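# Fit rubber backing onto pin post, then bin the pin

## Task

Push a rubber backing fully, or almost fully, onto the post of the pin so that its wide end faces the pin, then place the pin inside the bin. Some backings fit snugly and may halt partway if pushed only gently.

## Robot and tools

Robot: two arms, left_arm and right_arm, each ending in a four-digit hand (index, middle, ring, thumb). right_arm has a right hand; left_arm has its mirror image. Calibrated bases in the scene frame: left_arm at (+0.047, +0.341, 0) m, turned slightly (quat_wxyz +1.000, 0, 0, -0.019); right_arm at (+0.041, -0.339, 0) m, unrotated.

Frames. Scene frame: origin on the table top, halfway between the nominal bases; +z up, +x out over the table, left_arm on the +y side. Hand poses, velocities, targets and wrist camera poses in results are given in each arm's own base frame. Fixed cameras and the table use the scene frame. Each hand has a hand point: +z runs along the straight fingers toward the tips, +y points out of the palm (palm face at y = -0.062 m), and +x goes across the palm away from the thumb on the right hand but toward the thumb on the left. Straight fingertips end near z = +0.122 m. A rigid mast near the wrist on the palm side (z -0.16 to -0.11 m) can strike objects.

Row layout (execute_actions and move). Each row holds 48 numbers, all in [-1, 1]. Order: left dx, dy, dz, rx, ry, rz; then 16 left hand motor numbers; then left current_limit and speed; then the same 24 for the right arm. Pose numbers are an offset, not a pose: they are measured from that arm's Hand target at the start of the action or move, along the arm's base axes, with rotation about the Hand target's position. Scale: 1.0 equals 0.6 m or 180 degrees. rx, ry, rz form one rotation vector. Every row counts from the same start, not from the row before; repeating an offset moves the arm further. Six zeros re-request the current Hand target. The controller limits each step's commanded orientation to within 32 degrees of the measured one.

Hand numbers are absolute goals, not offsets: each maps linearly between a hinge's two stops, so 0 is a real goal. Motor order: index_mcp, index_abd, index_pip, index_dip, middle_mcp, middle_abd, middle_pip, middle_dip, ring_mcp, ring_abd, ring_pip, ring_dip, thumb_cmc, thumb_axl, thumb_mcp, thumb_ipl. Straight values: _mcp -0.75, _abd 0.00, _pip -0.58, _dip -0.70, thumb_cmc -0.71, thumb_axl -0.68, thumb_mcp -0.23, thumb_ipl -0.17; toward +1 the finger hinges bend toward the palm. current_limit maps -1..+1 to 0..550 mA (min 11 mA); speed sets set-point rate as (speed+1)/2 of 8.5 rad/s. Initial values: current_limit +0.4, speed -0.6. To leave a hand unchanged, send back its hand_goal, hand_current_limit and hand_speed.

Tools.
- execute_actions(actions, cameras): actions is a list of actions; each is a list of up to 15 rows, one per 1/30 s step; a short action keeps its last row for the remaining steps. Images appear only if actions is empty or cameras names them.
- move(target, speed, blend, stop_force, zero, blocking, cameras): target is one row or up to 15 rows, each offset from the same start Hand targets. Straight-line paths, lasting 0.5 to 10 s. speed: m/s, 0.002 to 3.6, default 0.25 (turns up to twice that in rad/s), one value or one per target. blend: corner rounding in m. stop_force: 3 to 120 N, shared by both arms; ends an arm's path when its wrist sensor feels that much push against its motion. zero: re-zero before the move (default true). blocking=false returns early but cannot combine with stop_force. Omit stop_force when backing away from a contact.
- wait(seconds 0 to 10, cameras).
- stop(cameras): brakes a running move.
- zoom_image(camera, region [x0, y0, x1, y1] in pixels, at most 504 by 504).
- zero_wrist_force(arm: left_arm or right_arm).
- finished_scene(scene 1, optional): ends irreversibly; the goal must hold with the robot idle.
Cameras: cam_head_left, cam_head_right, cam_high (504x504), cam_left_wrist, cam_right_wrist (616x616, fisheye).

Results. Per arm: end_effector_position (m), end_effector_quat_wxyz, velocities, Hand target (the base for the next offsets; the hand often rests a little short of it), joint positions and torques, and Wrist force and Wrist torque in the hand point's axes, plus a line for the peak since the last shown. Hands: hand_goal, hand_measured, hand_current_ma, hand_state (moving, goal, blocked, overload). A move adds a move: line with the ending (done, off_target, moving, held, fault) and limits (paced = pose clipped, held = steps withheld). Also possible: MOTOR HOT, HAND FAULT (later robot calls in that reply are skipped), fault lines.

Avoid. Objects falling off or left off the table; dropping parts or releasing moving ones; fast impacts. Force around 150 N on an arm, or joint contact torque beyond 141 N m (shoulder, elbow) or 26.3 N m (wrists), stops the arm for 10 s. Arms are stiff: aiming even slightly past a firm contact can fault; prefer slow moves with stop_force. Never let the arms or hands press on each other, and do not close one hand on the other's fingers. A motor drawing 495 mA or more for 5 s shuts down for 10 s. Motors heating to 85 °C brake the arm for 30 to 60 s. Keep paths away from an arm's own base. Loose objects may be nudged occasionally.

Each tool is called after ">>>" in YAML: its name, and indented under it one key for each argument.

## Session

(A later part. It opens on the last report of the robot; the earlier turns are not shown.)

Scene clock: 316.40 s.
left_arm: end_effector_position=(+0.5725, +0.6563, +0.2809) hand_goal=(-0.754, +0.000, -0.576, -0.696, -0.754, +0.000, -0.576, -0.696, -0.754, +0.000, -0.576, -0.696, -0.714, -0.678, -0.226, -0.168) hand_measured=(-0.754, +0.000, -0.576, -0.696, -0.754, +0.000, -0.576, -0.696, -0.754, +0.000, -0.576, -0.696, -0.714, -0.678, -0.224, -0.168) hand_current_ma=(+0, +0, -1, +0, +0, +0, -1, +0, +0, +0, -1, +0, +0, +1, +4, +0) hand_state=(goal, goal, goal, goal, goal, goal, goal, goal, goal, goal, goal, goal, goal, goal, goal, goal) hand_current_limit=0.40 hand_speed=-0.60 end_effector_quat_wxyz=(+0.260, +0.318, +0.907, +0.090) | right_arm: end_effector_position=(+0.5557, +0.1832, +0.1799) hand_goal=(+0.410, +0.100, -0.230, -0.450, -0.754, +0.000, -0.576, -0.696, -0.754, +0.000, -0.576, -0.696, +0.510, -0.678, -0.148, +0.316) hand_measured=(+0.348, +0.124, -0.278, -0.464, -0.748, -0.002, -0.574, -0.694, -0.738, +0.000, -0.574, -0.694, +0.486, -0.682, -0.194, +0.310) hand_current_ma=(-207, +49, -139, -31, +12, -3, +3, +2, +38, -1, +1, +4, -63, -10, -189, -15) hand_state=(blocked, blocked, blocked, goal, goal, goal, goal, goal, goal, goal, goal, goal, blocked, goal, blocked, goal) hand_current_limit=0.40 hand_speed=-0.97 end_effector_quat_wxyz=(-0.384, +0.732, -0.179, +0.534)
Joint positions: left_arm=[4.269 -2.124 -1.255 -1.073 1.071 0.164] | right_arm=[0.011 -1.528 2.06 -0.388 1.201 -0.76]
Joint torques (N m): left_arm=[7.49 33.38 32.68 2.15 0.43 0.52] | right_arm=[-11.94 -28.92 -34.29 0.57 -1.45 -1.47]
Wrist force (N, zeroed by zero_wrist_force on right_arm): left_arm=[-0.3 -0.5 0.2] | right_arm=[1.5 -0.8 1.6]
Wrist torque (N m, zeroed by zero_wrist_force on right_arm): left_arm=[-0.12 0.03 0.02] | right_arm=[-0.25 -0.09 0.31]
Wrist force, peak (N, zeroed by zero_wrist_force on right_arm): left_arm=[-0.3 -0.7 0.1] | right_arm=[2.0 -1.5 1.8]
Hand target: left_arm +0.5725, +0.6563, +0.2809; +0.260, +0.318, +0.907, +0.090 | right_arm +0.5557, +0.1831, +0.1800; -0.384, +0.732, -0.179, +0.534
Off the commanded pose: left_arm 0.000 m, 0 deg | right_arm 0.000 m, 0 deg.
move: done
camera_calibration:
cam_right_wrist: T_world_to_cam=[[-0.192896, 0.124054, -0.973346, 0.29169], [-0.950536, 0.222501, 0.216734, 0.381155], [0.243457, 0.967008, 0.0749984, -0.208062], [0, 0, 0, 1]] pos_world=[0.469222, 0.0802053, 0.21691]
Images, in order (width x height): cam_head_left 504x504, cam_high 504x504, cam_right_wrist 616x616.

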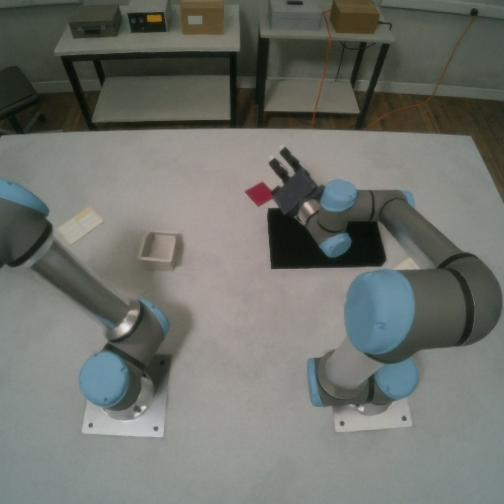

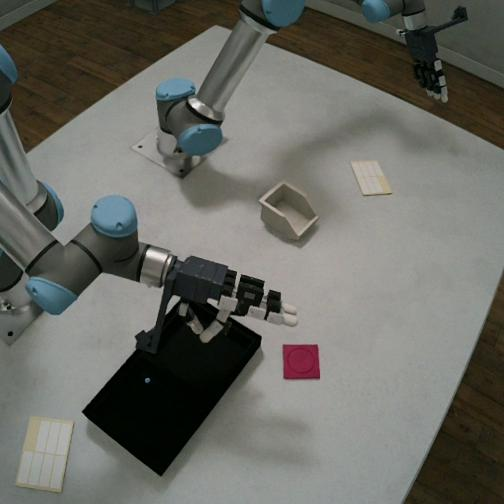

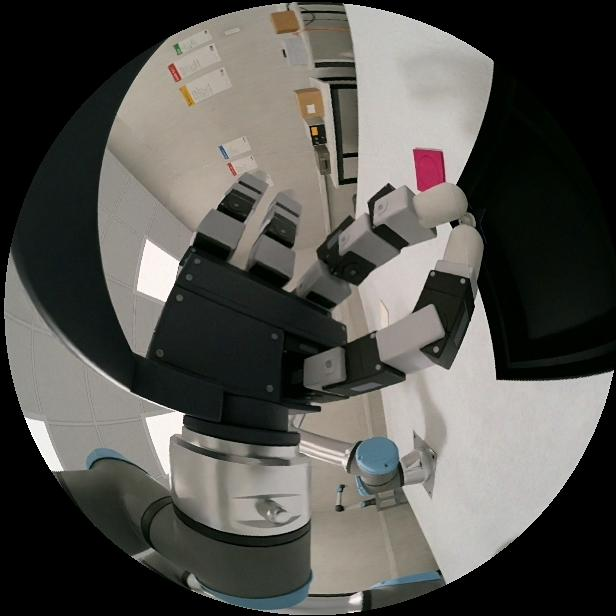

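>>> move:
  target: [0,0,0,0,0,0,-0.754,0,-0.576,-0.696,-0.754,0,-0.576,-0.696,-0.754,0,-0.576,-0.696,-0.714,-0.678,-0.226,-0.168,0.4,-0.6,-0.0465,0.7327,0,0,0,-0.0389,0.41,0.1,-0.23,-0.45,-0.754,0,-0.576,-0.696,-0.754,0,-0.576,-0.696,0.51,-0.678,-0.148,0.3167,0.4,-0.97]
  speed: 0.2
  cameras: ["cam_right_wrist", "cam_high", "cam_head_left"]

>>> zoom_image:
  camera: "cam_right_wrist"
  region: [420, 150, 560, 290]

>>> zoom_image:
  camera: "cam_high"
  region: [230, 130, 350, 250]

>>> zoom_image:
  camera: "cam_head_left"
  region: [100, 180, 220, 300]

Scene clock: 323.13 s.
left_arm: end_effector_position=(+0.5725, +0.6563, +0.2809) hand_goal=(-0.754, +0.000, -0.576, -0.696, -0.754, +0.000, -0.576, -0.696, -0.754, +0.000, -0.576, -0.696, -0.714, -0.678, -0.226, -0.168) hand_measured=(-0.754, +0.000, -0.576, -0.696, -0.754, +0.000, -0.576, -0.696, -0.754, +0.000, -0.576, -0.696, -0.714, -0.678, -0.224, -0.168) hand_current_ma=(+0, +0, -1, +0, +0, +0, -1, +0, +0, +0, -1, +0, +0, +1, +4, +0) hand_state=(goal, goal, goal, goal, goal, goal, goal, goal, goal, goal, goal, goal, goal, goal, goal, goal) hand_current_limit=0.40 hand_speed=-0.60 end_effector_quat_wxyz=(+0.260, +0.318, +0.907, +0.090) | right_arm: end_effector_position=(+0.5278, +0.6227, +0.1800) hand_goal=(+0.410, +0.100, -0.230, -0.450, -0.754, +0.000, -0.576, -0.696, -0.754, +0.000, -0.576, -0.696, +0.510, -0.678, -0.148, +0.316) hand_measured=(+0.348, +0.124, -0.278, -0.464, -0.748, -0.002, -0.574, -0.694, -0.738, +0.000, -0.574, -0.694, +0.484, -0.682, -0.194, +0.310) hand_current_ma=(-207, +49, -139, -31, +12, -3, +3, +2, +37, -1, +1, +4, -65, -10, -184, -15) hand_state=(blocked, blocked, blocked, goal, goal, goal, goal, goal, goal, goal, goal, goal, blocked, goal, blocked, goal) hand_current_limit=0.40 hand_speed=-0.97 end_effector_quat_wxyz=(-0.351, +0.719, -0.223, +0.556)
Joint positions: left_arm=[4.269 -2.124 -1.255 -1.073 1.071 0.164] | right_arm=[0.9 -0.798 1.001 -0.036 2.202 -0.608]
Joint torques (N m): left_arm=[6.58 34.56 32.61 2.16 0.49 0.4] | right_arm=[13.62 -44.12 -35.21 0.77 1.15 1.5]
Wrist force (N, zeroed by zero_wrist_force on right_arm): left_arm=[-0.2 -0.5 0.1] | right_arm=[1.4 -0.7 1.4]
Wrist torque (N m, zeroed by zero_wrist_force on right_arm): left_arm=[-0.10 0.01 0.03] | right_arm=[-0.24 -0.06 0.30]
Wrist force, peak (N, zeroed by zero_wrist_force on right_arm): left_arm=[-0.4 -0.7 0.0] | right_arm=[2.4 0.0 1.6]
Hand target: left_arm +0.5725, +0.6563, +0.2809; +0.260, +0.318, +0.907, +0.090 | right_arm +0.5278, +0.6227, +0.1800; -0.351, +0.719, -0.223, +0.556
Off the commanded pose: left_arm 0.000 m, 0 deg | right_arm 0.000 m, 0 deg.
move: done
camera_calibration:
cam_right_wrist: T_world_to_cam=[[-0.176337, 0.146673, -0.973341, 0.209062], [-0.916275, 0.336834, 0.216756, 0.167584], [0.359647, 0.93007, 0.0749968, -0.664653], [0, 0, 0, 1]] pos_world=[0.429458, 0.531062, 0.21701]
Images, in order (width x height): cam_head_left 504x504, cam_high 504x504, cam_right_wrist 616x616.

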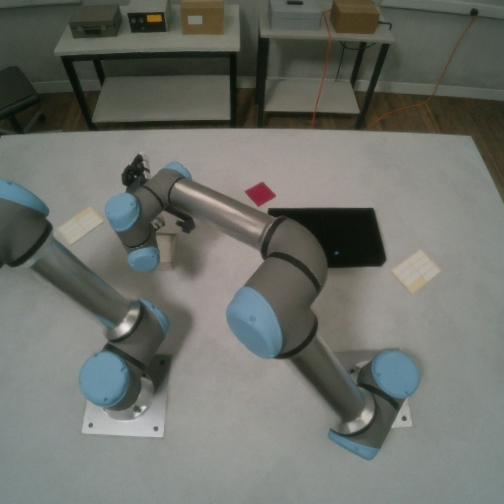

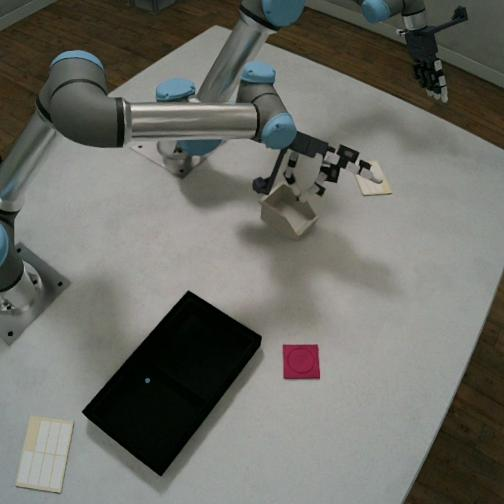

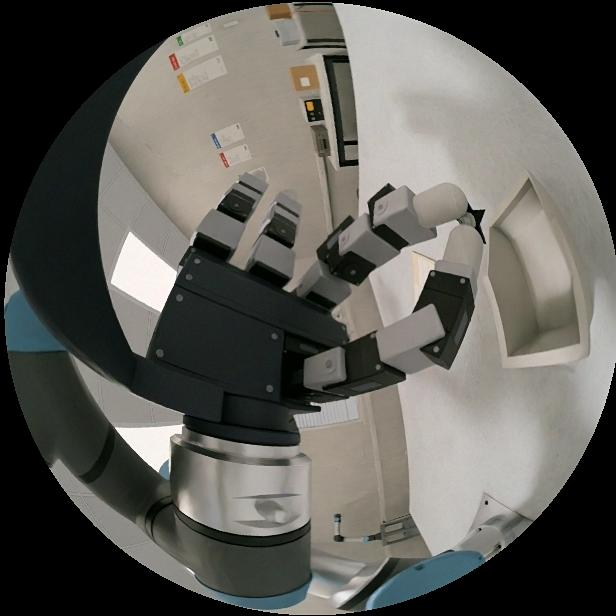

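Scaled by 3.600 from the camera's 616x616 image, which has a finer 880x880 frame.

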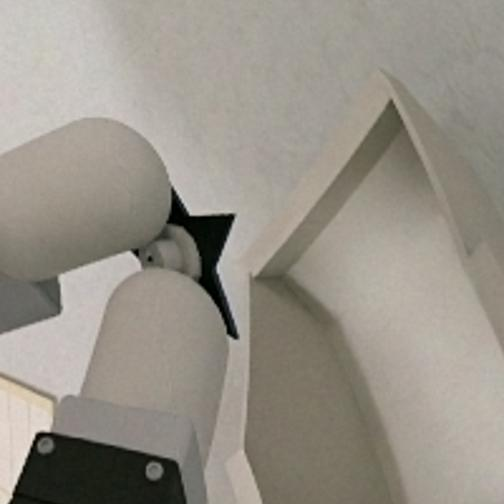

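Scaled by 4.200 from the camera's 504x504 image, which has a finer 720x720 frame.

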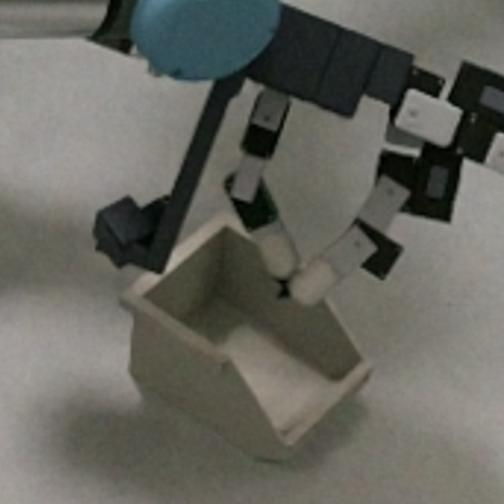

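Scaled by 4.200 from the camera's 504x504 image, which has a finer 720x720 frame.

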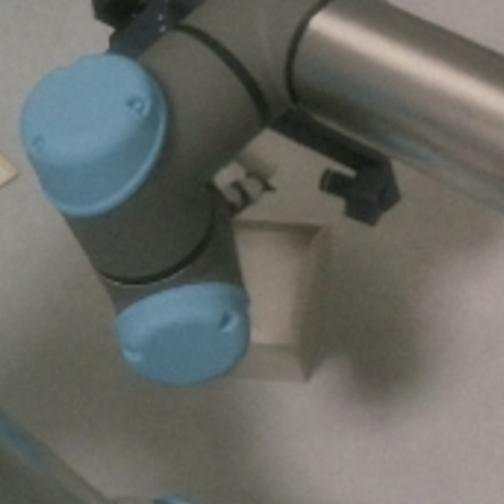

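>>> move:
  target: [0,0,0,0,0,0,-0.754,0,-0.576,-0.696,-0.754,0,-0.576,-0.696,-0.754,0,-0.576,-0.696,-0.714,-0.678,-0.226,-0.168,0.4,-0.6,-0.0403,-0.0237,0.0167,0.078,-0.0293,0,0.41,0.1,-0.23,-0.45,-0.754,0,-0.576,-0.696,-0.754,0,-0.576,-0.696,0.51,-0.678,-0.148,0.3167,0.4,-0.97]
  speed: 0.12
  cameras: ["cam_right_wrist", "cam_high", "cam_head_left"]

>>> zoom_image:
  camera: "cam_right_wrist"
  region: [420, 150, 600, 330]

>>> zoom_image:
  camera: "cam_high"
  region: [230, 130, 350, 250]

Scene clock: 327.47 s.
left_arm: end_effector_position=(+0.5725, +0.6563, +0.2809) hand_goal=(-0.754, +0.000, -0.576, -0.696, -0.754, +0.000, -0.576, -0.696, -0.754, +0.000, -0.576, -0.696, -0.714, -0.678, -0.226, -0.168) hand_measured=(-0.754, +0.000, -0.576, -0.696, -0.754, +0.000, -0.576, -0.696, -0.754, +0.000, -0.576, -0.696, -0.714, -0.678, -0.224, -0.168) hand_current_ma=(+0, +0, -1, +0, +0, +0, -1, +0, +0, +0, -1, +0, +0, +1, +4, +0) hand_state=(goal, goal, goal, goal, goal, goal, goal, goal, goal, goal, goal, goal, goal, goal, goal, goal) hand_current_limit=0.40 hand_speed=-0.60 end_effector_quat_wxyz=(+0.260, +0.318, +0.907, +0.090) | right_arm: end_effector_position=(+0.5036, +0.6085, +0.1900) hand_goal=(+0.410, +0.100, -0.230, -0.450, -0.754, +0.000, -0.576, -0.696, -0.754, +0.000, -0.576, -0.696, +0.510, -0.678, -0.148, +0.316) hand_measured=(+0.348, +0.124, -0.278, -0.464, -0.748, -0.002, -0.574, -0.694, -0.738, +0.000, -0.574, -0.694, +0.484, -0.682, -0.194, +0.310) hand_current_ma=(-207, +49, -139, -31, +13, -3, +3, +2, +37, -1, +1, +4, -65, -10, -184, -15) hand_state=(blocked, blocked, blocked, goal, goal, goal, goal, goal, goal, goal, goal, goal, blocked, goal, blocked, goal) hand_current_limit=0.40 hand_speed=-0.97 end_effector_quat_wxyz=(-0.446, +0.645, -0.273, +0.557)
Joint positions: left_arm=[4.269 -2.124 -1.255 -1.073 1.071 0.164] | right_arm=[0.904 -0.955 1.316 -0.386 2.2 -0.51]
Joint torques (N m): left_arm=[6.94 33.74 32.89 2.08 0.6 0.35] | right_arm=[12.94 -54.29 -7.18 -3.07 -1.37 1.63]
Wrist force (N, zeroed by zero_wrist_force on right_arm): left_arm=[-0.2 -0.4 -0.1] | right_arm=[0.9 -0.6 2.0]
Wrist torque (N m, zeroed by zero_wrist_force on right_arm): left_arm=[-0.08 0.00 0.04] | right_arm=[-0.25 -0.01 0.28]
Wrist force, peak (N, zeroed by zero_wrist_force on right_arm): left_arm=[-0.3 -0.7 0.0] | right_arm=[1.6 -1.0 1.9]
Hand target: left_arm +0.5725, +0.6563, +0.2809; +0.260, +0.318, +0.907, +0.090 | right_arm +0.5036, +0.6085, +0.1900; -0.446, +0.645, -0.273, +0.557
Off the commanded pose: left_arm 0.000 m, 0 deg | right_arm 0.000 m, 0 deg.
move: done
camera_calibration:
cam_right_wrist: T_world_to_cam=[[-0.0887358, 0.379989, -0.920725, 0.0204765], [-0.935887, 0.284597, 0.207652, 0.1914], [0.340941, 0.880121, 0.330373, -0.652262], [0, 0, 0, 1]] pos_world=[0.403329, 0.511816, 0.194598]
Images, in order (width x height): cam_head_left 504x504, cam_high 504x504, cam_right_wrist 616x616.

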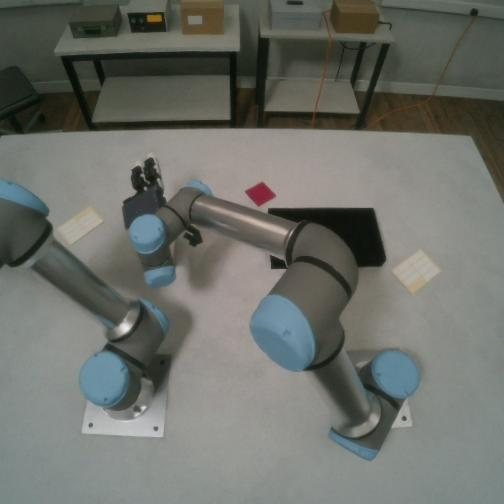

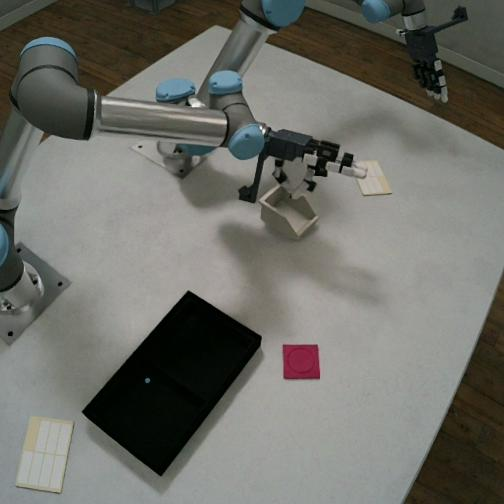

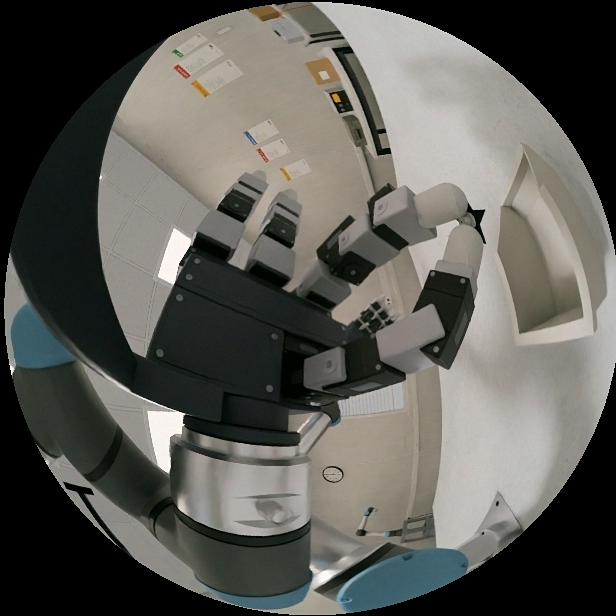

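Scaled by 2.800 from the camera's 616x616 image, which has a finer 880x880 frame.

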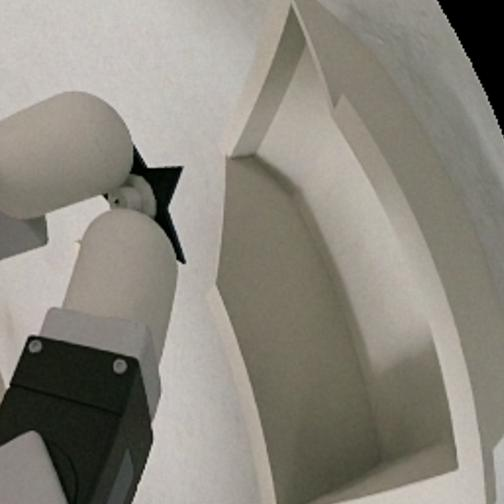

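Scaled by 4.200 from the camera's 504x504 image, which has a finer 720x720 frame.

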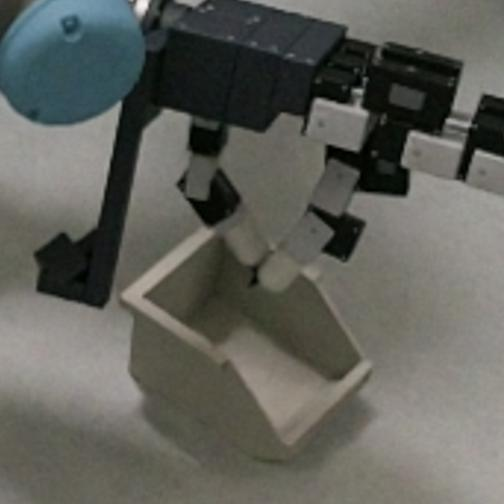

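>>> move:
  target:
    - [0,0,0,0,0,0,-0.754,0,-0.576,-0.696,-0.754,0,-0.576,-0.696,-0.754,0,-0.576,-0.696,-0.714,-0.678,-0.226,-0.168,0.4,-0.6,0,0,-0.1,0,0,0,0.41,0.1,-0.23,-0.45,-0.754,0,-0.576,-0.696,-0.754,0,-0.576,-0.696,0.51,-0.678,-0.148,0.3167,0.4,-0.97]
  speed: 0.08
  stop_force: 5
  cameras: ["cam_high", "cam_right_wrist", "cam_head_left", "cam_head_right"]

>>> zoom_image:
  camera: "cam_high"
  region: [230, 130, 350, 250]

>>> zoom_image:
  camera: "cam_right_wrist"
  region: [200, 200, 440, 440]

Scene clock: 330.30 s.
left_arm: end_effector_position=(+0.5725, +0.6563, +0.2809) hand_goal=(-0.754, +0.000, -0.576, -0.696, -0.754, +0.000, -0.576, -0.696, -0.754, +0.000, -0.576, -0.696, -0.714, -0.678, -0.226, -0.168) hand_measured=(-0.754, +0.000, -0.576, -0.696, -0.754, +0.000, -0.576, -0.696, -0.754, +0.000, -0.576, -0.696, -0.714, -0.678, -0.224, -0.168) hand_current_ma=(+0, +0, -1, +0, +0, +0, -1, +0, +0, +0, -1, +0, +0, +1, +4, +0) hand_state=(goal, goal, goal, goal, goal, goal, goal, goal, goal, goal, goal, goal, goal, goal, goal, goal) hand_current_limit=0.40 hand_speed=-0.60 end_effector_quat_wxyz=(+0.260, +0.318, +0.907, +0.090) | right_arm: end_effector_position=(+0.5036, +0.6085, +0.1300) hand_goal=(+0.410, +0.100, -0.230, -0.450, -0.754, +0.000, -0.576, -0.696, -0.754, +0.000, -0.576, -0.696, +0.510, -0.678, -0.148, +0.316) hand_measured=(+0.348, +0.124, -0.278, -0.464, -0.746, -0.002, -0.574, -0.694, -0.738, +0.000, -0.574, -0.694, +0.484, -0.682, -0.194, +0.310) hand_current_ma=(-207, +49, -139, -31, +14, -3, +3, +2, +37, -1, +1, +4, -65, -10, -184, -15) hand_state=(blocked, blocked, blocked, goal, goal, goal, goal, goal, goal, goal, goal, goal, blocked, goal, blocked, goal) hand_current_limit=0.40 hand_speed=-0.97 end_effector_quat_wxyz=(-0.446, +0.645, -0.273, +0.557)
Joint positions: left_arm=[4.269 -2.124 -1.255 -1.073 1.071 0.164] | right_arm=[0.904 -0.895 1.382 -0.511 2.2 -0.51]
Joint torques (N m): left_arm=[7.2 34.48 33.33 2.29 0.39 0.22] | right_arm=[11.47 -40.42 -4.38 -3.46 -1.31 -1.57]
Wrist force (N, zeroed by zero_wrist_force on right_arm): left_arm=[-0.4 -0.4 0.1] | right_arm=[1.1 -0.9 1.8]
Wrist torque (N m, zeroed by zero_wrist_force on right_arm): left_arm=[-0.09 0.03 0.02] | right_arm=[-0.27 -0.01 0.33]
Wrist force, peak (N, zeroed by zero_wrist_force on right_arm): left_arm=[-0.5 -0.6 0.3] | right_arm=[1.5 -1.3 2.1]
Hand target: left_arm +0.5725, +0.6563, +0.2809; +0.260, +0.318, +0.907, +0.090 | right_arm +0.5036, +0.6085, +0.1300; -0.446, +0.645, -0.273, +0.557
Off the commanded pose: left_arm 0.000 m, 0 deg | right_arm 0.000 m, 0 deg.
move: done
camera_calibration:
cam_right_wrist: T_world_to_cam=[[-0.0887418, 0.380073, -0.92069, -0.0347744], [-0.935923, 0.284482, 0.207648, 0.203961], [0.340842, 0.880122, 0.330474, -0.632325], [0, 0, 0, 1]] pos_world=[0.403329, 0.511717, 0.134598]
Images, in order (width x height): cam_head_left 504x504, cam_head_right 504x504, cam_high 504x504, cam_right_wrist 616x616.

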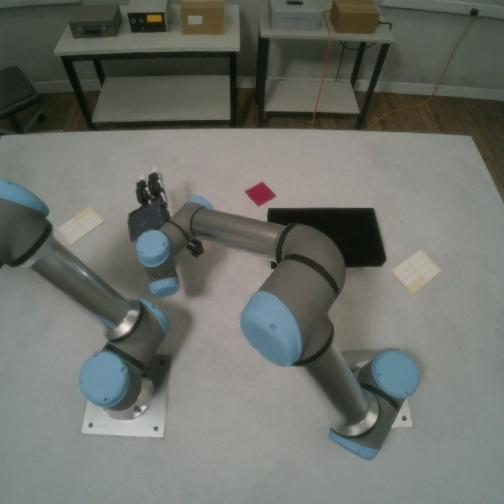

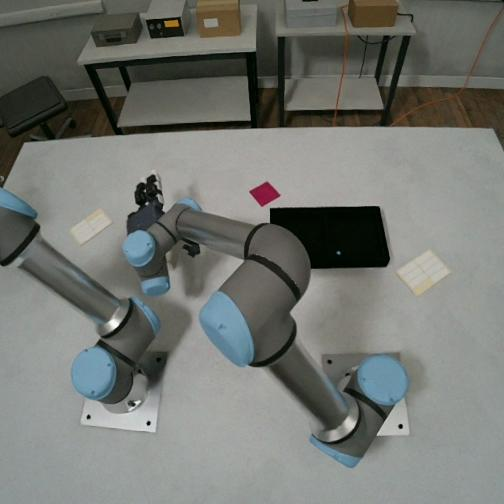

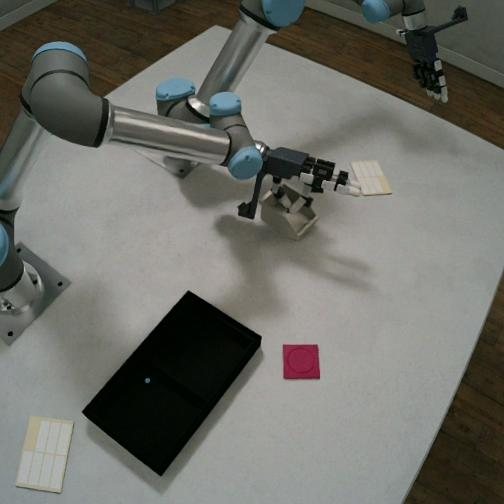

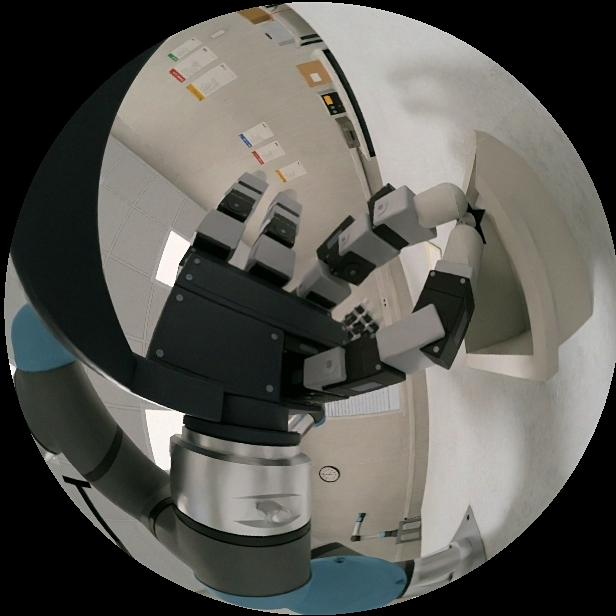

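Scaled by 4.200 from the camera's 504x504 image, which has a finer 720x720 frame.

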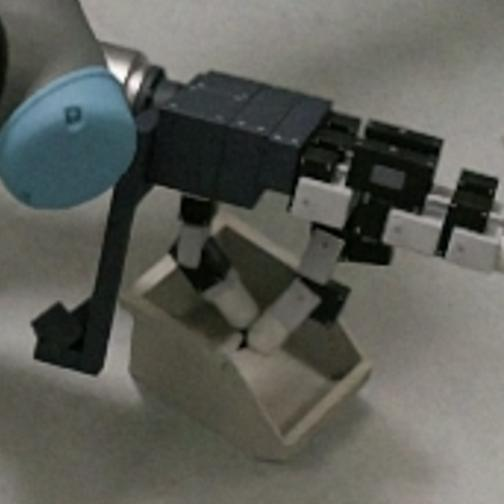

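Scaled by 2.100 from the camera's 616x616 image, which has a finer 880x880 frame.

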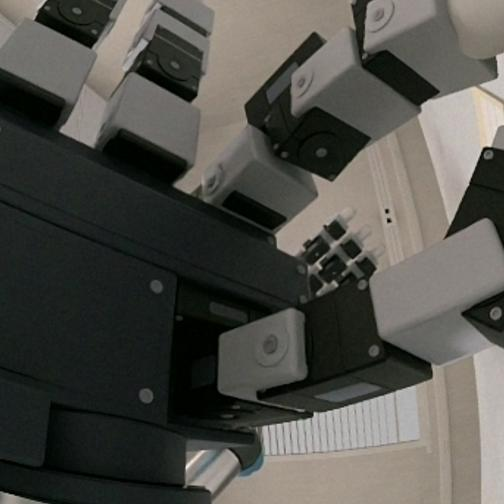

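>>> zoom_image:
  camera: "cam_right_wrist"
  region: [400, 120, 610, 390]

Scaled by 1.867 from the camera's 616x616 image, which has a finer 880x880 frame.

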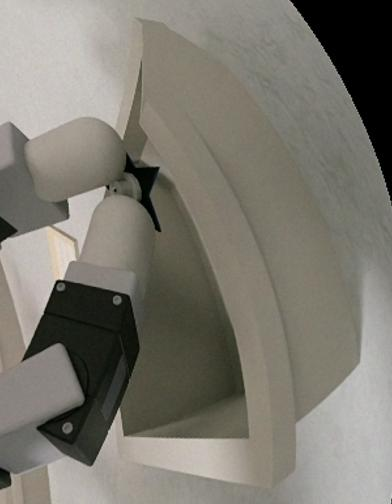

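>>> move:
  target:
    - [0,0,0,0,0,0,-0.754,0,-0.576,-0.696,-0.754,0,-0.576,-0.696,-0.754,0,-0.576,-0.696,-0.714,-0.678,-0.226,-0.168,0.4,-0.6,0,-0.005,-0.0667,0,0,0,0.41,0.1,-0.23,-0.45,-0.754,0,-0.576,-0.696,-0.754,0,-0.576,-0.696,0.51,-0.678,-0.148,0.3167,0.4,-0.97]
  speed: 0.06
  stop_force: 5
  cameras: ["cam_high", "cam_right_wrist"]

>>> zoom_image:
  camera: "cam_high"
  region: [240, 150, 340, 250]

>>> zoom_image:
  camera: "cam_right_wrist"
  region: [400, 120, 610, 390]

Scene clock: 334.20 s.
left_arm: end_effector_position=(+0.5725, +0.6563, +0.2809) hand_goal=(-0.754, +0.000, -0.576, -0.696, -0.754, +0.000, -0.576, -0.696, -0.754, +0.000, -0.576, -0.696, -0.714, -0.678, -0.226, -0.168) hand_measured=(-0.754, +0.000, -0.576, -0.696, -0.754, +0.000, -0.576, -0.696, -0.754, +0.000, -0.576, -0.696, -0.714, -0.678, -0.224, -0.168) hand_current_ma=(+0, +0, -1, +0, +0, +0, -1, +0, +0, +0, -1, +0, +0, +1, +4, +0) hand_state=(goal, goal, goal, goal, goal, goal, goal, goal, goal, goal, goal, goal, goal, goal, goal, goal) hand_current_limit=0.40 hand_speed=-0.60 end_effector_quat_wxyz=(+0.260, +0.318, +0.907, +0.090) | right_arm: end_effector_position=(+0.5036, +0.6055, +0.0900) hand_goal=(+0.410, +0.100, -0.230, -0.450, -0.754, +0.000, -0.576, -0.696, -0.754, +0.000, -0.576, -0.696, +0.510, -0.678, -0.148, +0.316) hand_measured=(+0.348, +0.124, -0.278, -0.464, -0.746, -0.002, -0.574, -0.694, -0.738, +0.000, -0.574, -0.694, +0.484, -0.682, -0.194, +0.310) hand_current_ma=(-207, +49, -139, -31, +14, -3, +3, +2, +37, -1, +1, +4, -65, -10, -184, -15) hand_state=(blocked, blocked, blocked, goal, goal, goal, goal, goal, goal, goal, goal, goal, blocked, goal, blocked, goal) hand_current_limit=0.40 hand_speed=-0.97 end_effector_quat_wxyz=(-0.446, +0.645, -0.273, +0.557)
Joint positions: left_arm=[4.269 -2.124 -1.255 -1.073 1.071 0.164] | right_arm=[0.901 -0.853 1.424 -0.595 2.197 -0.51]
Joint torques (N m): left_arm=[7.04 33.75 33 2.18 0.4 -0.01] | right_arm=[-11.71 -39.96 -5.1 -3.39 -1.41 -1.5]
Wrist force (N, zeroed by zero_wrist_force on right_arm): left_arm=[-0.1 -0.5 0.3] | right_arm=[0.9 -0.6 1.9]
Wrist torque (N m, zeroed by zero_wrist_force on right_arm): left_arm=[-0.11 0.00 0.04] | right_arm=[-0.26 0.00 0.30]
Wrist force, peak (N, zeroed by zero_wrist_force on right_arm): left_arm=[-0.4 -0.6 0.1] | right_arm=[1.3 -1.0 2.1]
Hand target: left_arm +0.5725, +0.6563, +0.2809; +0.260, +0.318, +0.907, +0.090 | right_arm +0.5036, +0.6055, +0.0900; -0.446, +0.645, -0.273, +0.557
Off the commanded pose: left_arm 0.000 m, 0 deg | right_arm 0.000 m, 0 deg.
move: done
camera_calibration:
cam_right_wrist: T_world_to_cam=[[-0.0887061, 0.380062, -0.920698, -0.0704696], [-0.935926, 0.284497, 0.207613, 0.213118], [0.340842, 0.880122, 0.330473, -0.616466], [0, 0, 0, 1]] pos_world=[0.403329, 0.508717, 0.0945982]
Images, in order (width x height): cam_high 504x504, cam_right_wrist 616x616.

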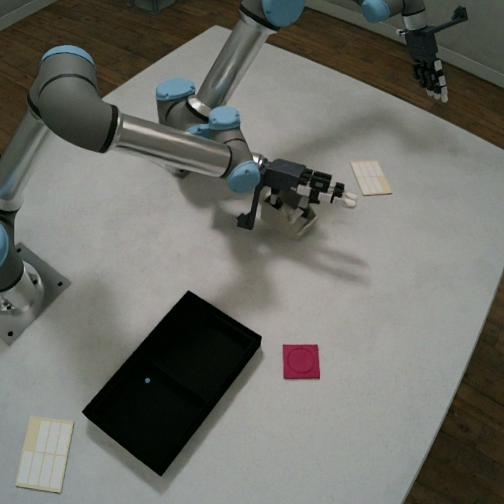

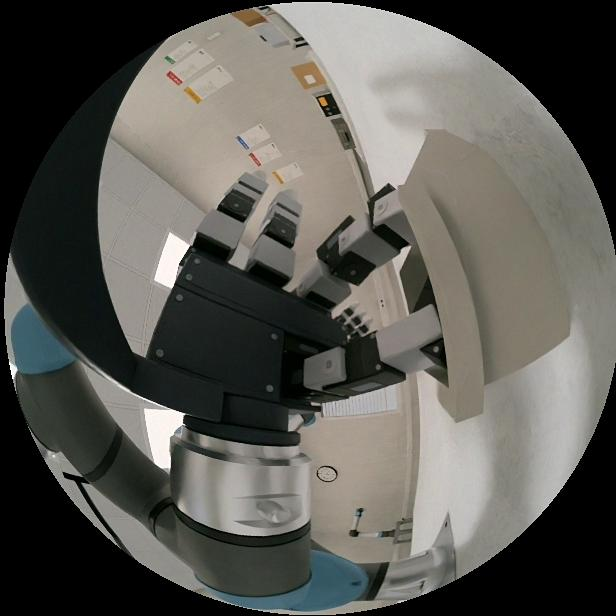

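Scaled by 5.040 from the camera's 504x504 image, which has a finer 720x720 frame.

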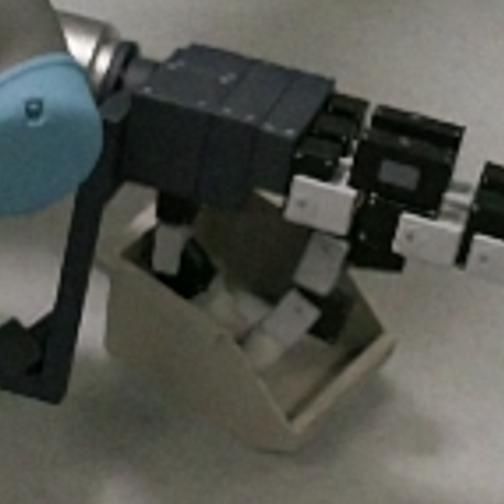

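Scaled by 1.867 from the camera's 616x616 image, which has a finer 880x880 frame.

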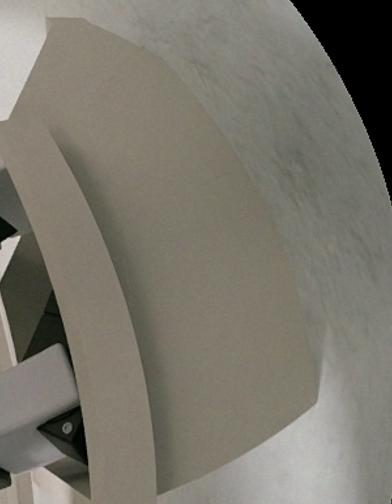

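>>> move:
  target:
    - [0,0,0,0,0,0,-0.754,0,-0.576,-0.696,-0.754,0,-0.576,-0.696,-0.754,0,-0.576,-0.696,-0.714,-0.678,-0.226,-0.168,0.4,-0.6,0,0,-0.0367,0,0,0,0.41,0.1,-0.23,-0.45,-0.754,0,-0.576,-0.696,-0.754,0,-0.576,-0.696,0.51,-0.678,-0.148,0.3167,0.4,-0.97]
  speed: 0.012
  stop_force: 3
  cameras: ["cam_high"]

>>> zoom_image:
  camera: "cam_high"
  region: [240, 150, 340, 250]

Scene clock: 337.23 s.
left_arm: end_effector_position=(+0.5725, +0.6563, +0.2809) hand_goal=(-0.754, +0.000, -0.576, -0.696, -0.754, +0.000, -0.576, -0.696, -0.754, +0.000, -0.576, -0.696, -0.714, -0.678, -0.226, -0.168) hand_measured=(-0.754, +0.000, -0.576, -0.696, -0.754, +0.000, -0.576, -0.696, -0.754, +0.000, -0.576, -0.696, -0.714, -0.678, -0.224, -0.168) hand_current_ma=(+0, +0, -1, +0, +0, +0, -1, +0, +0, +0, -1, +0, +0, +1, +4, +0) hand_state=(goal, goal, goal, goal, goal, goal, goal, goal, goal, goal, goal, goal, goal, goal, goal, goal) hand_current_limit=0.40 hand_speed=-0.60 end_effector_quat_wxyz=(+0.260, +0.318, +0.907, +0.090) | right_arm: end_effector_position=(+0.5036, +0.6055, +0.0680) hand_goal=(+0.410, +0.100, -0.230, -0.450, -0.754, +0.000, -0.576, -0.696, -0.754, +0.000, -0.576, -0.696, +0.510, -0.678, -0.148, +0.316) hand_measured=(+0.348, +0.124, -0.278, -0.464, -0.746, -0.002, -0.574, -0.694, -0.738, +0.000, -0.574, -0.694, +0.484, -0.682, -0.194, +0.310) hand_current_ma=(-207, +49, -139, -31, +14, -3, +3, +2, +37, -1, +1, +4, -65, -10, -182, -15) hand_state=(blocked, blocked, blocked, goal, goal, goal, goal, goal, goal, goal, goal, goal, blocked, goal, blocked, goal) hand_current_limit=0.40 hand_speed=-0.97 end_effector_quat_wxyz=(-0.446, +0.645, -0.273, +0.557)
Joint positions: left_arm=[4.269 -2.124 -1.255 -1.073 1.071 0.164] | right_arm=[0.901 -0.824 1.437 -0.637 2.197 -0.51]
Joint torques (N m): left_arm=[7.23 33.99 33.25 2.2 0.52 -0.01] | right_arm=[-9.32 -38.82 -4.37 -3.22 -0.91 0.5]
Wrist force (N, zeroed by zero_wrist_force on right_arm): left_arm=[-0.2 -0.3 -0.1] | right_arm=[1.3 -1.3 2.4]
Wrist torque (N m, zeroed by zero_wrist_force on right_arm): left_arm=[-0.07 0.01 0.03] | right_arm=[-0.35 -0.03 0.30]
Wrist force, peak (N, zeroed by zero_wrist_force on right_arm): left_arm=[-0.2 -0.7 0.0] | right_arm=[1.4 -1.1 2.5]
Hand target: left_arm +0.5725, +0.6563, +0.2809; +0.260, +0.318, +0.907, +0.090 | right_arm +0.5036, +0.6055, +0.0680; -0.446, +0.645, -0.273, +0.557
Off the commanded pose: left_arm 0.000 m, 0 deg | right_arm 0.000 m, 0 deg.
move: done
Images, in order (width x height): cam_high 504x504.

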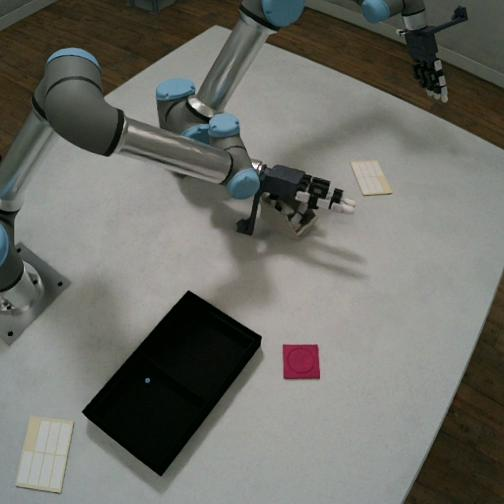

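Scaled by 5.040 from the camera's 504x504 image, which has a finer 720x720 frame.

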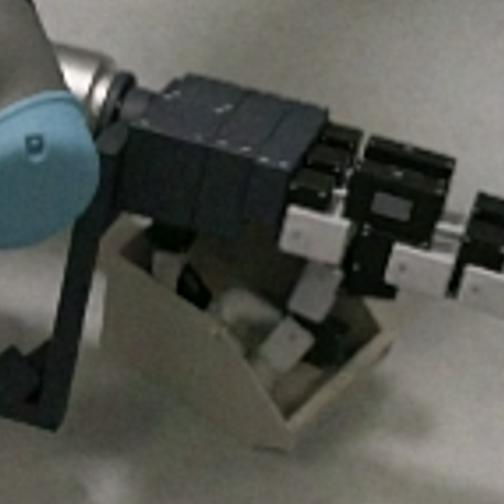

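>>> move:
  target:
    - [0,0,0,0,0,0,-0.754,0,-0.576,-0.696,-0.754,0,-0.576,-0.696,-0.754,0,-0.576,-0.696,-0.714,-0.678,-0.226,-0.168,0.4,-0.6,0,0,-0.0167,0,0,0,0.41,0.1,-0.23,-0.45,-0.754,0,-0.576,-0.696,-0.754,0,-0.576,-0.696,0.51,-0.678,-0.148,0.3167,0.4,-0.97]
  speed: 0.008
  stop_force: 3
  zero: false
  cameras: ["cam_high", "cam_right_wrist"]

>>> zoom_image:
  camera: "cam_high"
  region: [240, 150, 340, 250]

Scene clock: 339.37 s.
left_arm: end_effector_position=(+0.5725, +0.6563, +0.2809) hand_goal=(-0.754, +0.000, -0.576, -0.696, -0.754, +0.000, -0.576, -0.696, -0.754, +0.000, -0.576, -0.696, -0.714, -0.678, -0.226, -0.168) hand_measured=(-0.754, +0.000, -0.576, -0.696, -0.754, +0.000, -0.576, -0.696, -0.754, +0.000, -0.576, -0.696, -0.714, -0.678, -0.224, -0.168) hand_current_ma=(+0, +0, -1, +0, +0, +0, -1, +0, +0, +0, -1, +0, +0, +1, +4, +0) hand_state=(goal, goal, goal, goal, goal, goal, goal, goal, goal, goal, goal, goal, goal, goal, goal, goal) hand_current_limit=0.40 hand_speed=-0.60 end_effector_quat_wxyz=(+0.260, +0.318, +0.907, +0.090) | right_arm: end_effector_position=(+0.5036, +0.6055, +0.0650) hand_goal=(+0.410, +0.100, -0.230, -0.450, -0.754, +0.000, -0.576, -0.696, -0.754, +0.000, -0.576, -0.696, +0.510, -0.678, -0.148, +0.316) hand_measured=(+0.348, +0.126, -0.278, -0.464, -0.746, -0.002, -0.574, -0.694, -0.738, +0.000, -0.574, -0.694, +0.484, -0.684, -0.188, +0.312) hand_current_ma=(-207, +54, -139, -31, +14, -3, +3, +2, +37, -1, +1, +4, -65, -11, -153, -9) hand_state=(blocked, blocked, blocked, goal, goal, goal, goal, goal, goal, goal, goal, goal, blocked, goal, blocked, goal) hand_current_limit=0.40 hand_speed=-0.97 end_effector_quat_wxyz=(-0.446, +0.645, -0.273, +0.557)
Joint positions: left_arm=[4.269 -2.124 -1.255 -1.073 1.071 0.164] | right_arm=[0.901 -0.82 1.438 -0.643 2.197 -0.51]
Joint torques (N m): left_arm=[7.77 33.87 32.54 2.17 0.4 -0.01] | right_arm=[-8.79 -54.8 -31.08 0.64 -0.98 -0.14]
Wrist force (N, zeroed by zero_wrist_force on right_arm): left_arm=[-0.2 -0.6 0.0] | right_arm=[1.9 -2.2 2.6]
Wrist torque (N m, zeroed by zero_wrist_force on right_arm): left_arm=[-0.11 0.01 0.03] | right_arm=[-0.39 -0.05 0.30]
Wrist force, peak (N, zeroed by zero_wrist_force on right_arm): left_arm=[-0.5 -0.7 -0.1] | right_arm=[2.7 -6.6 1.7]
Hand target: left_arm +0.5725, +0.6563, +0.2809; +0.260, +0.318, +0.907, +0.090 | right_arm +0.5036, +0.6055, +0.0650; -0.446, +0.645, -0.273, +0.557 (not the last commanded pose)
Off the commanded pose: left_arm 0.000 m, 0 deg | right_arm 0.007 m, 0 deg.
move: contact (right_arm)
camera_calibration:
cam_right_wrist: T_world_to_cam=[[-0.0887036, 0.38007, -0.920695, -0.0934922], [-0.935894, 0.284579, 0.207644, 0.218252], [0.34093, 0.880092, 0.330462, -0.608224], [0, 0, 0, 1]] pos_world=[0.403329, 0.508716, 0.0695982]
Images, in order (width x height): cam_high 504x504, cam_right_wrist 616x616.

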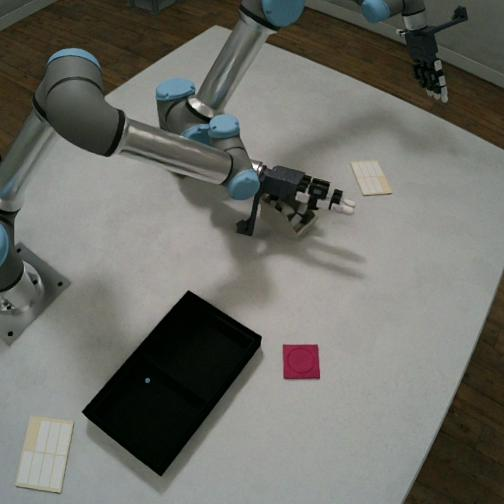

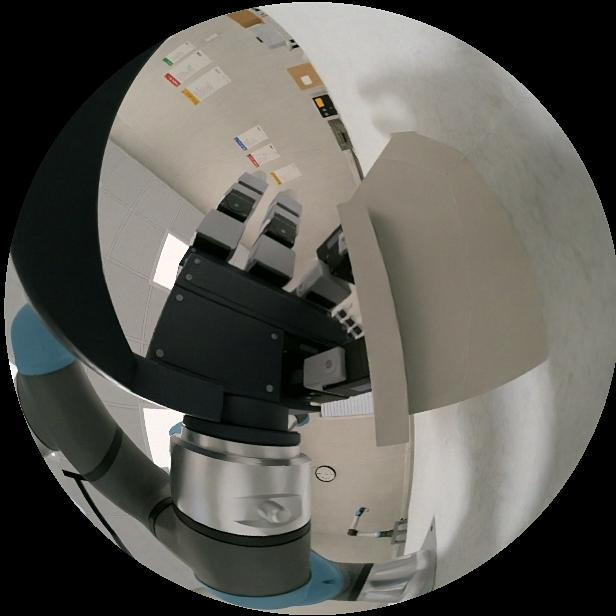

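Scaled by 5.040 from the camera's 504x504 image, which has a finer 720x720 frame.

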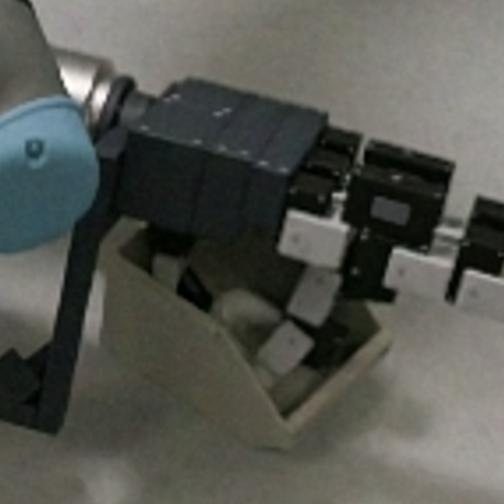

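>>> move:
  target:
    - [0,0,0,0,0,0,-0.754,0,-0.576,-0.696,-0.754,0,-0.576,-0.696,-0.754,0,-0.576,-0.696,-0.714,-0.678,-0.226,-0.168,0.4,-0.6,0,0,0,0,0,0,0.3442,0.1355,-0.2948,-0.4843,-0.754,0,-0.576,-0.696,-0.754,0,-0.576,-0.696,0.4827,-0.678,-0.2256,0.3192,0.4,-0.97]
    - [0,0,0,0,0,0,-0.754,0,-0.576,-0.696,-0.754,0,-0.576,-0.696,-0.754,0,-0.576,-0.696,-0.714,-0.678,-0.226,-0.168,0.4,-0.6,0,0,0,0,0,0,0.3548,0.17,-0.3577,-0.5217,-0.754,0,-0.576,-0.696,-0.754,0,-0.576,-0.696,0.4557,-0.678,-0.329,0.4357,0.4,-0.95]
  speed: 0.05
  cameras: ["cam_high"]

>>> zoom_image:
  camera: "cam_high"
  region: [240, 150, 340, 250]

Scene clock: 341.50 s.
left_arm: end_effector_position=(+0.5725, +0.6563, +0.2809) hand_goal=(-0.754, +0.000, -0.576, -0.696, -0.754, +0.000, -0.576, -0.696, -0.754, +0.000, -0.576, -0.696, -0.714, -0.678, -0.226, -0.168) hand_measured=(-0.754, +0.000, -0.576, -0.696, -0.754, +0.000, -0.576, -0.696, -0.754, +0.000, -0.576, -0.696, -0.714, -0.678, -0.224, -0.168) hand_current_ma=(+0, +0, -1, +0, +0, +0, -1, +0, +0, +0, -1, +0, +0, +1, +4, +0) hand_state=(goal, goal, goal, goal, goal, goal, goal, goal, goal, goal, goal, goal, goal, goal, goal, goal) hand_current_limit=0.40 hand_speed=-0.60 end_effector_quat_wxyz=(+0.260, +0.318, +0.907, +0.090) | right_arm: end_effector_position=(+0.5036, +0.6055, +0.0650) hand_goal=(+0.354, +0.170, -0.358, -0.522, -0.754, +0.000, -0.576, -0.696, -0.754, +0.000, -0.576, -0.696, +0.456, -0.678, -0.330, +0.436) hand_measured=(+0.366, +0.166, -0.354, -0.520, -0.746, -0.002, -0.574, -0.694, -0.738, +0.000, -0.574, -0.694, +0.458, -0.678, -0.302, +0.436) hand_current_ma=(+28, -5, +7, +4, +14, -3, +3, +2, +37, -1, +1, +4, +4, +0, +99, +0) hand_state=(goal, goal, goal, goal, goal, goal, goal, goal, goal, goal, goal, goal, goal, goal, blocked, goal) hand_current_limit=0.40 hand_speed=-0.95 end_effector_quat_wxyz=(-0.446, +0.645, -0.273, +0.557)
Joint positions: left_arm=[4.269 -2.124 -1.255 -1.073 1.071 0.164] | right_arm=[0.901 -0.82 1.438 -0.643 2.197 -0.51]
Joint torques (N m): left_arm=[6.69 33.73 32.51 2.16 0.45 -0.08] | right_arm=[-8.93 -54.35 -31.12 0.16 -1.02 -0.02]
Wrist force (N, zeroed by zero_wrist_force on right_arm): left_arm=[-0.1 -0.3 0.0] | right_arm=[1.4 -1.6 2.3]
Wrist torque (N m, zeroed by zero_wrist_force on right_arm): left_arm=[-0.09 0.00 0.04] | right_arm=[-0.27 0.01 0.30]
Wrist force, peak (N, zeroed by zero_wrist_force on right_arm): left_arm=[-0.3 -0.7 0.1] | right_arm=[1.8 -2.2 2.6]
Hand target: left_arm +0.5725, +0.6563, +0.2809; +0.260, +0.318, +0.907, +0.090 | right_arm +0.5036, +0.6055, +0.0650; -0.446, +0.645, -0.273, +0.557
Off the commanded pose: left_arm 0.000 m, 0 deg | right_arm 0.000 m, 0 deg.
move: done
Images, in order (width x height): cam_high 504x504.

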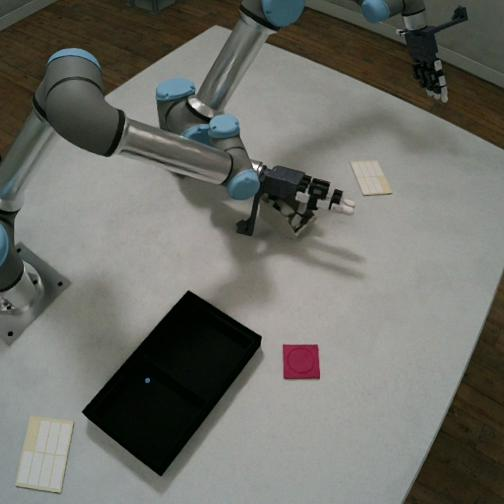

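Scaled by 5.040 from the camera's 504x504 image, which has a finer 720x720 frame.

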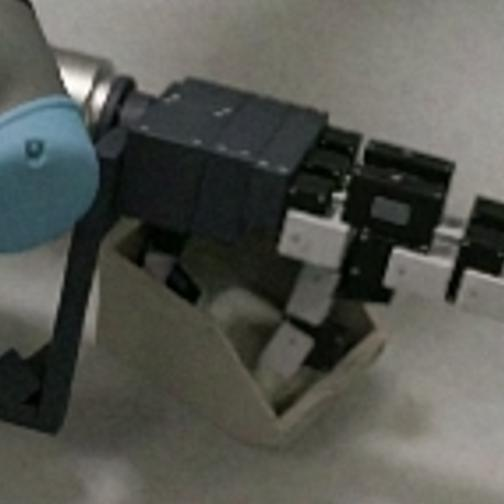

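>>> move:
  target:
    - [0,0,0,0,0,0,-0.754,0,-0.576,-0.696,-0.754,0,-0.576,-0.696,-0.754,0,-0.576,-0.696,-0.714,-0.678,-0.226,-0.168,0.4,-0.6,0,0,0,0,0,0,0.3548,0.17,-0.3577,-0.5217,-0.754,0,-0.576,-0.696,-0.754,0,-0.576,-0.696,0.4557,-0.678,-0.295,0.4357,0.4,-0.95]
    - [0,0,0,0,0,0,-0.754,0,-0.576,-0.696,-0.754,0,-0.576,-0.696,-0.754,0,-0.576,-0.696,-0.714,-0.678,-0.226,-0.168,0.4,-0.6,0,0,0.025,0,0,0,0.3548,0.17,-0.3577,-0.5217,-0.754,0,-0.576,-0.696,-0.754,0,-0.576,-0.696,0.4557,-0.678,-0.295,0.4357,0.4,-0.95]
  speed: 0.03
  cameras: ["cam_high", "cam_right_wrist"]

>>> zoom_image:
  camera: "cam_high"
  region: [240, 150, 340, 250]

Scene clock: 343.33 s.
left_arm: end_effector_position=(+0.5725, +0.6563, +0.2809) hand_goal=(-0.754, +0.000, -0.576, -0.696, -0.754, +0.000, -0.576, -0.696, -0.754, +0.000, -0.576, -0.696, -0.714, -0.678, -0.226, -0.168) hand_measured=(-0.754, +0.000, -0.576, -0.696, -0.754, +0.000, -0.576, -0.696, -0.754, +0.000, -0.576, -0.696, -0.714, -0.678, -0.224, -0.168) hand_current_ma=(+0, +0, -1, +0, +0, +0, -1, +0, +0, +0, -1, +0, +0, +1, +4, +0) hand_state=(goal, goal, goal, goal, goal, goal, goal, goal, goal, goal, goal, goal, goal, goal, goal, goal) hand_current_limit=0.40 hand_speed=-0.60 end_effector_quat_wxyz=(+0.260, +0.318, +0.907, +0.090) | right_arm: end_effector_position=(+0.5036, +0.6055, +0.0799) hand_goal=(+0.354, +0.170, -0.358, -0.522, -0.754, +0.000, -0.576, -0.696, -0.754, +0.000, -0.576, -0.696, +0.456, -0.678, -0.296, +0.436) hand_measured=(+0.360, +0.166, -0.356, -0.520, -0.746, -0.002, -0.574, -0.694, -0.738, +0.000, -0.574, -0.694, +0.456, -0.678, -0.296, +0.436) hand_current_ma=(+13, -5, +4, +4, +14, -3, +3, +2, +37, -1, +1, +4, +1, +0, +1, +0) hand_state=(goal, goal, goal, goal, goal, goal, goal, goal, goal, goal, goal, goal, goal, goal, goal, goal) hand_current_limit=0.40 hand_speed=-0.95 end_effector_quat_wxyz=(-0.446, +0.645, -0.273, +0.557)
Joint positions: left_arm=[4.269 -2.124 -1.255 -1.073 1.071 0.164] | right_arm=[0.901 -0.84 1.43 -0.615 2.197 -0.51]
Joint torques (N m): left_arm=[6.69 34.33 33.07 2.12 0.39 -0.23] | right_arm=[-8.41 -55.44 -32.06 0.32 -1.31 -0.77]
Wrist force (N, zeroed by zero_wrist_force on right_arm): left_arm=[-0.2 -0.4 0.0] | right_arm=[1.0 -0.3 2.1]
Wrist torque (N m, zeroed by zero_wrist_force on right_arm): left_arm=[-0.09 0.01 0.03] | right_arm=[-0.21 0.00 0.30]
Wrist force, peak (N, zeroed by zero_wrist_force on right_arm): left_arm=[-0.3 -0.6 0.1] | right_arm=[1.3 -1.8 2.6]
Hand target: left_arm +0.5725, +0.6563, +0.2809; +0.260, +0.318, +0.907, +0.090 | right_arm +0.5036, +0.6055, +0.0800; -0.446, +0.645, -0.273, +0.557
Off the commanded pose: left_arm 0.000 m, 0 deg | right_arm 0.000 m, 0 deg.
move: done
camera_calibration:
cam_right_wrist: T_world_to_cam=[[-0.0886524, 0.379954, -0.920747, -0.0797312], [-0.935927, 0.284551, 0.207536, 0.215195], [0.340854, 0.880151, 0.330383, -0.61314], [0, 0, 0, 1]] pos_world=[0.403329, 0.508716, 0.0844984]
Images, in order (width x height): cam_high 504x504, cam_right_wrist 616x616.

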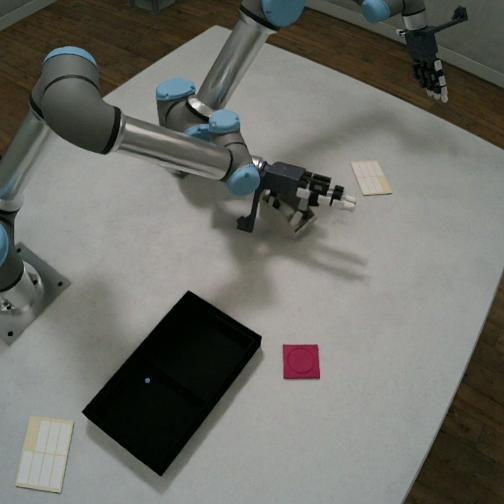

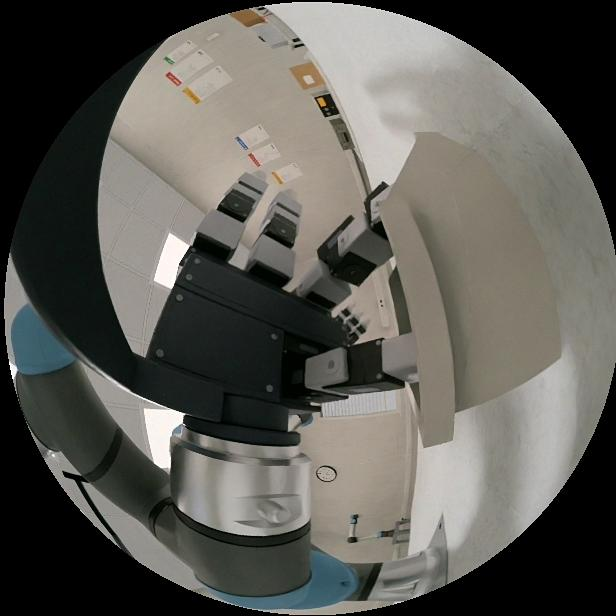

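Scaled by 5.040 from the camera's 504x504 image, which has a finer 720x720 frame.

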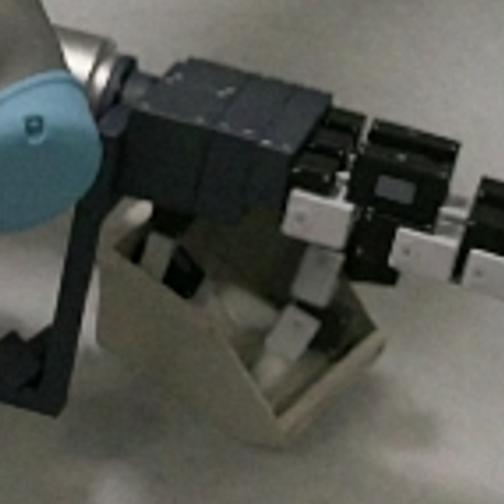

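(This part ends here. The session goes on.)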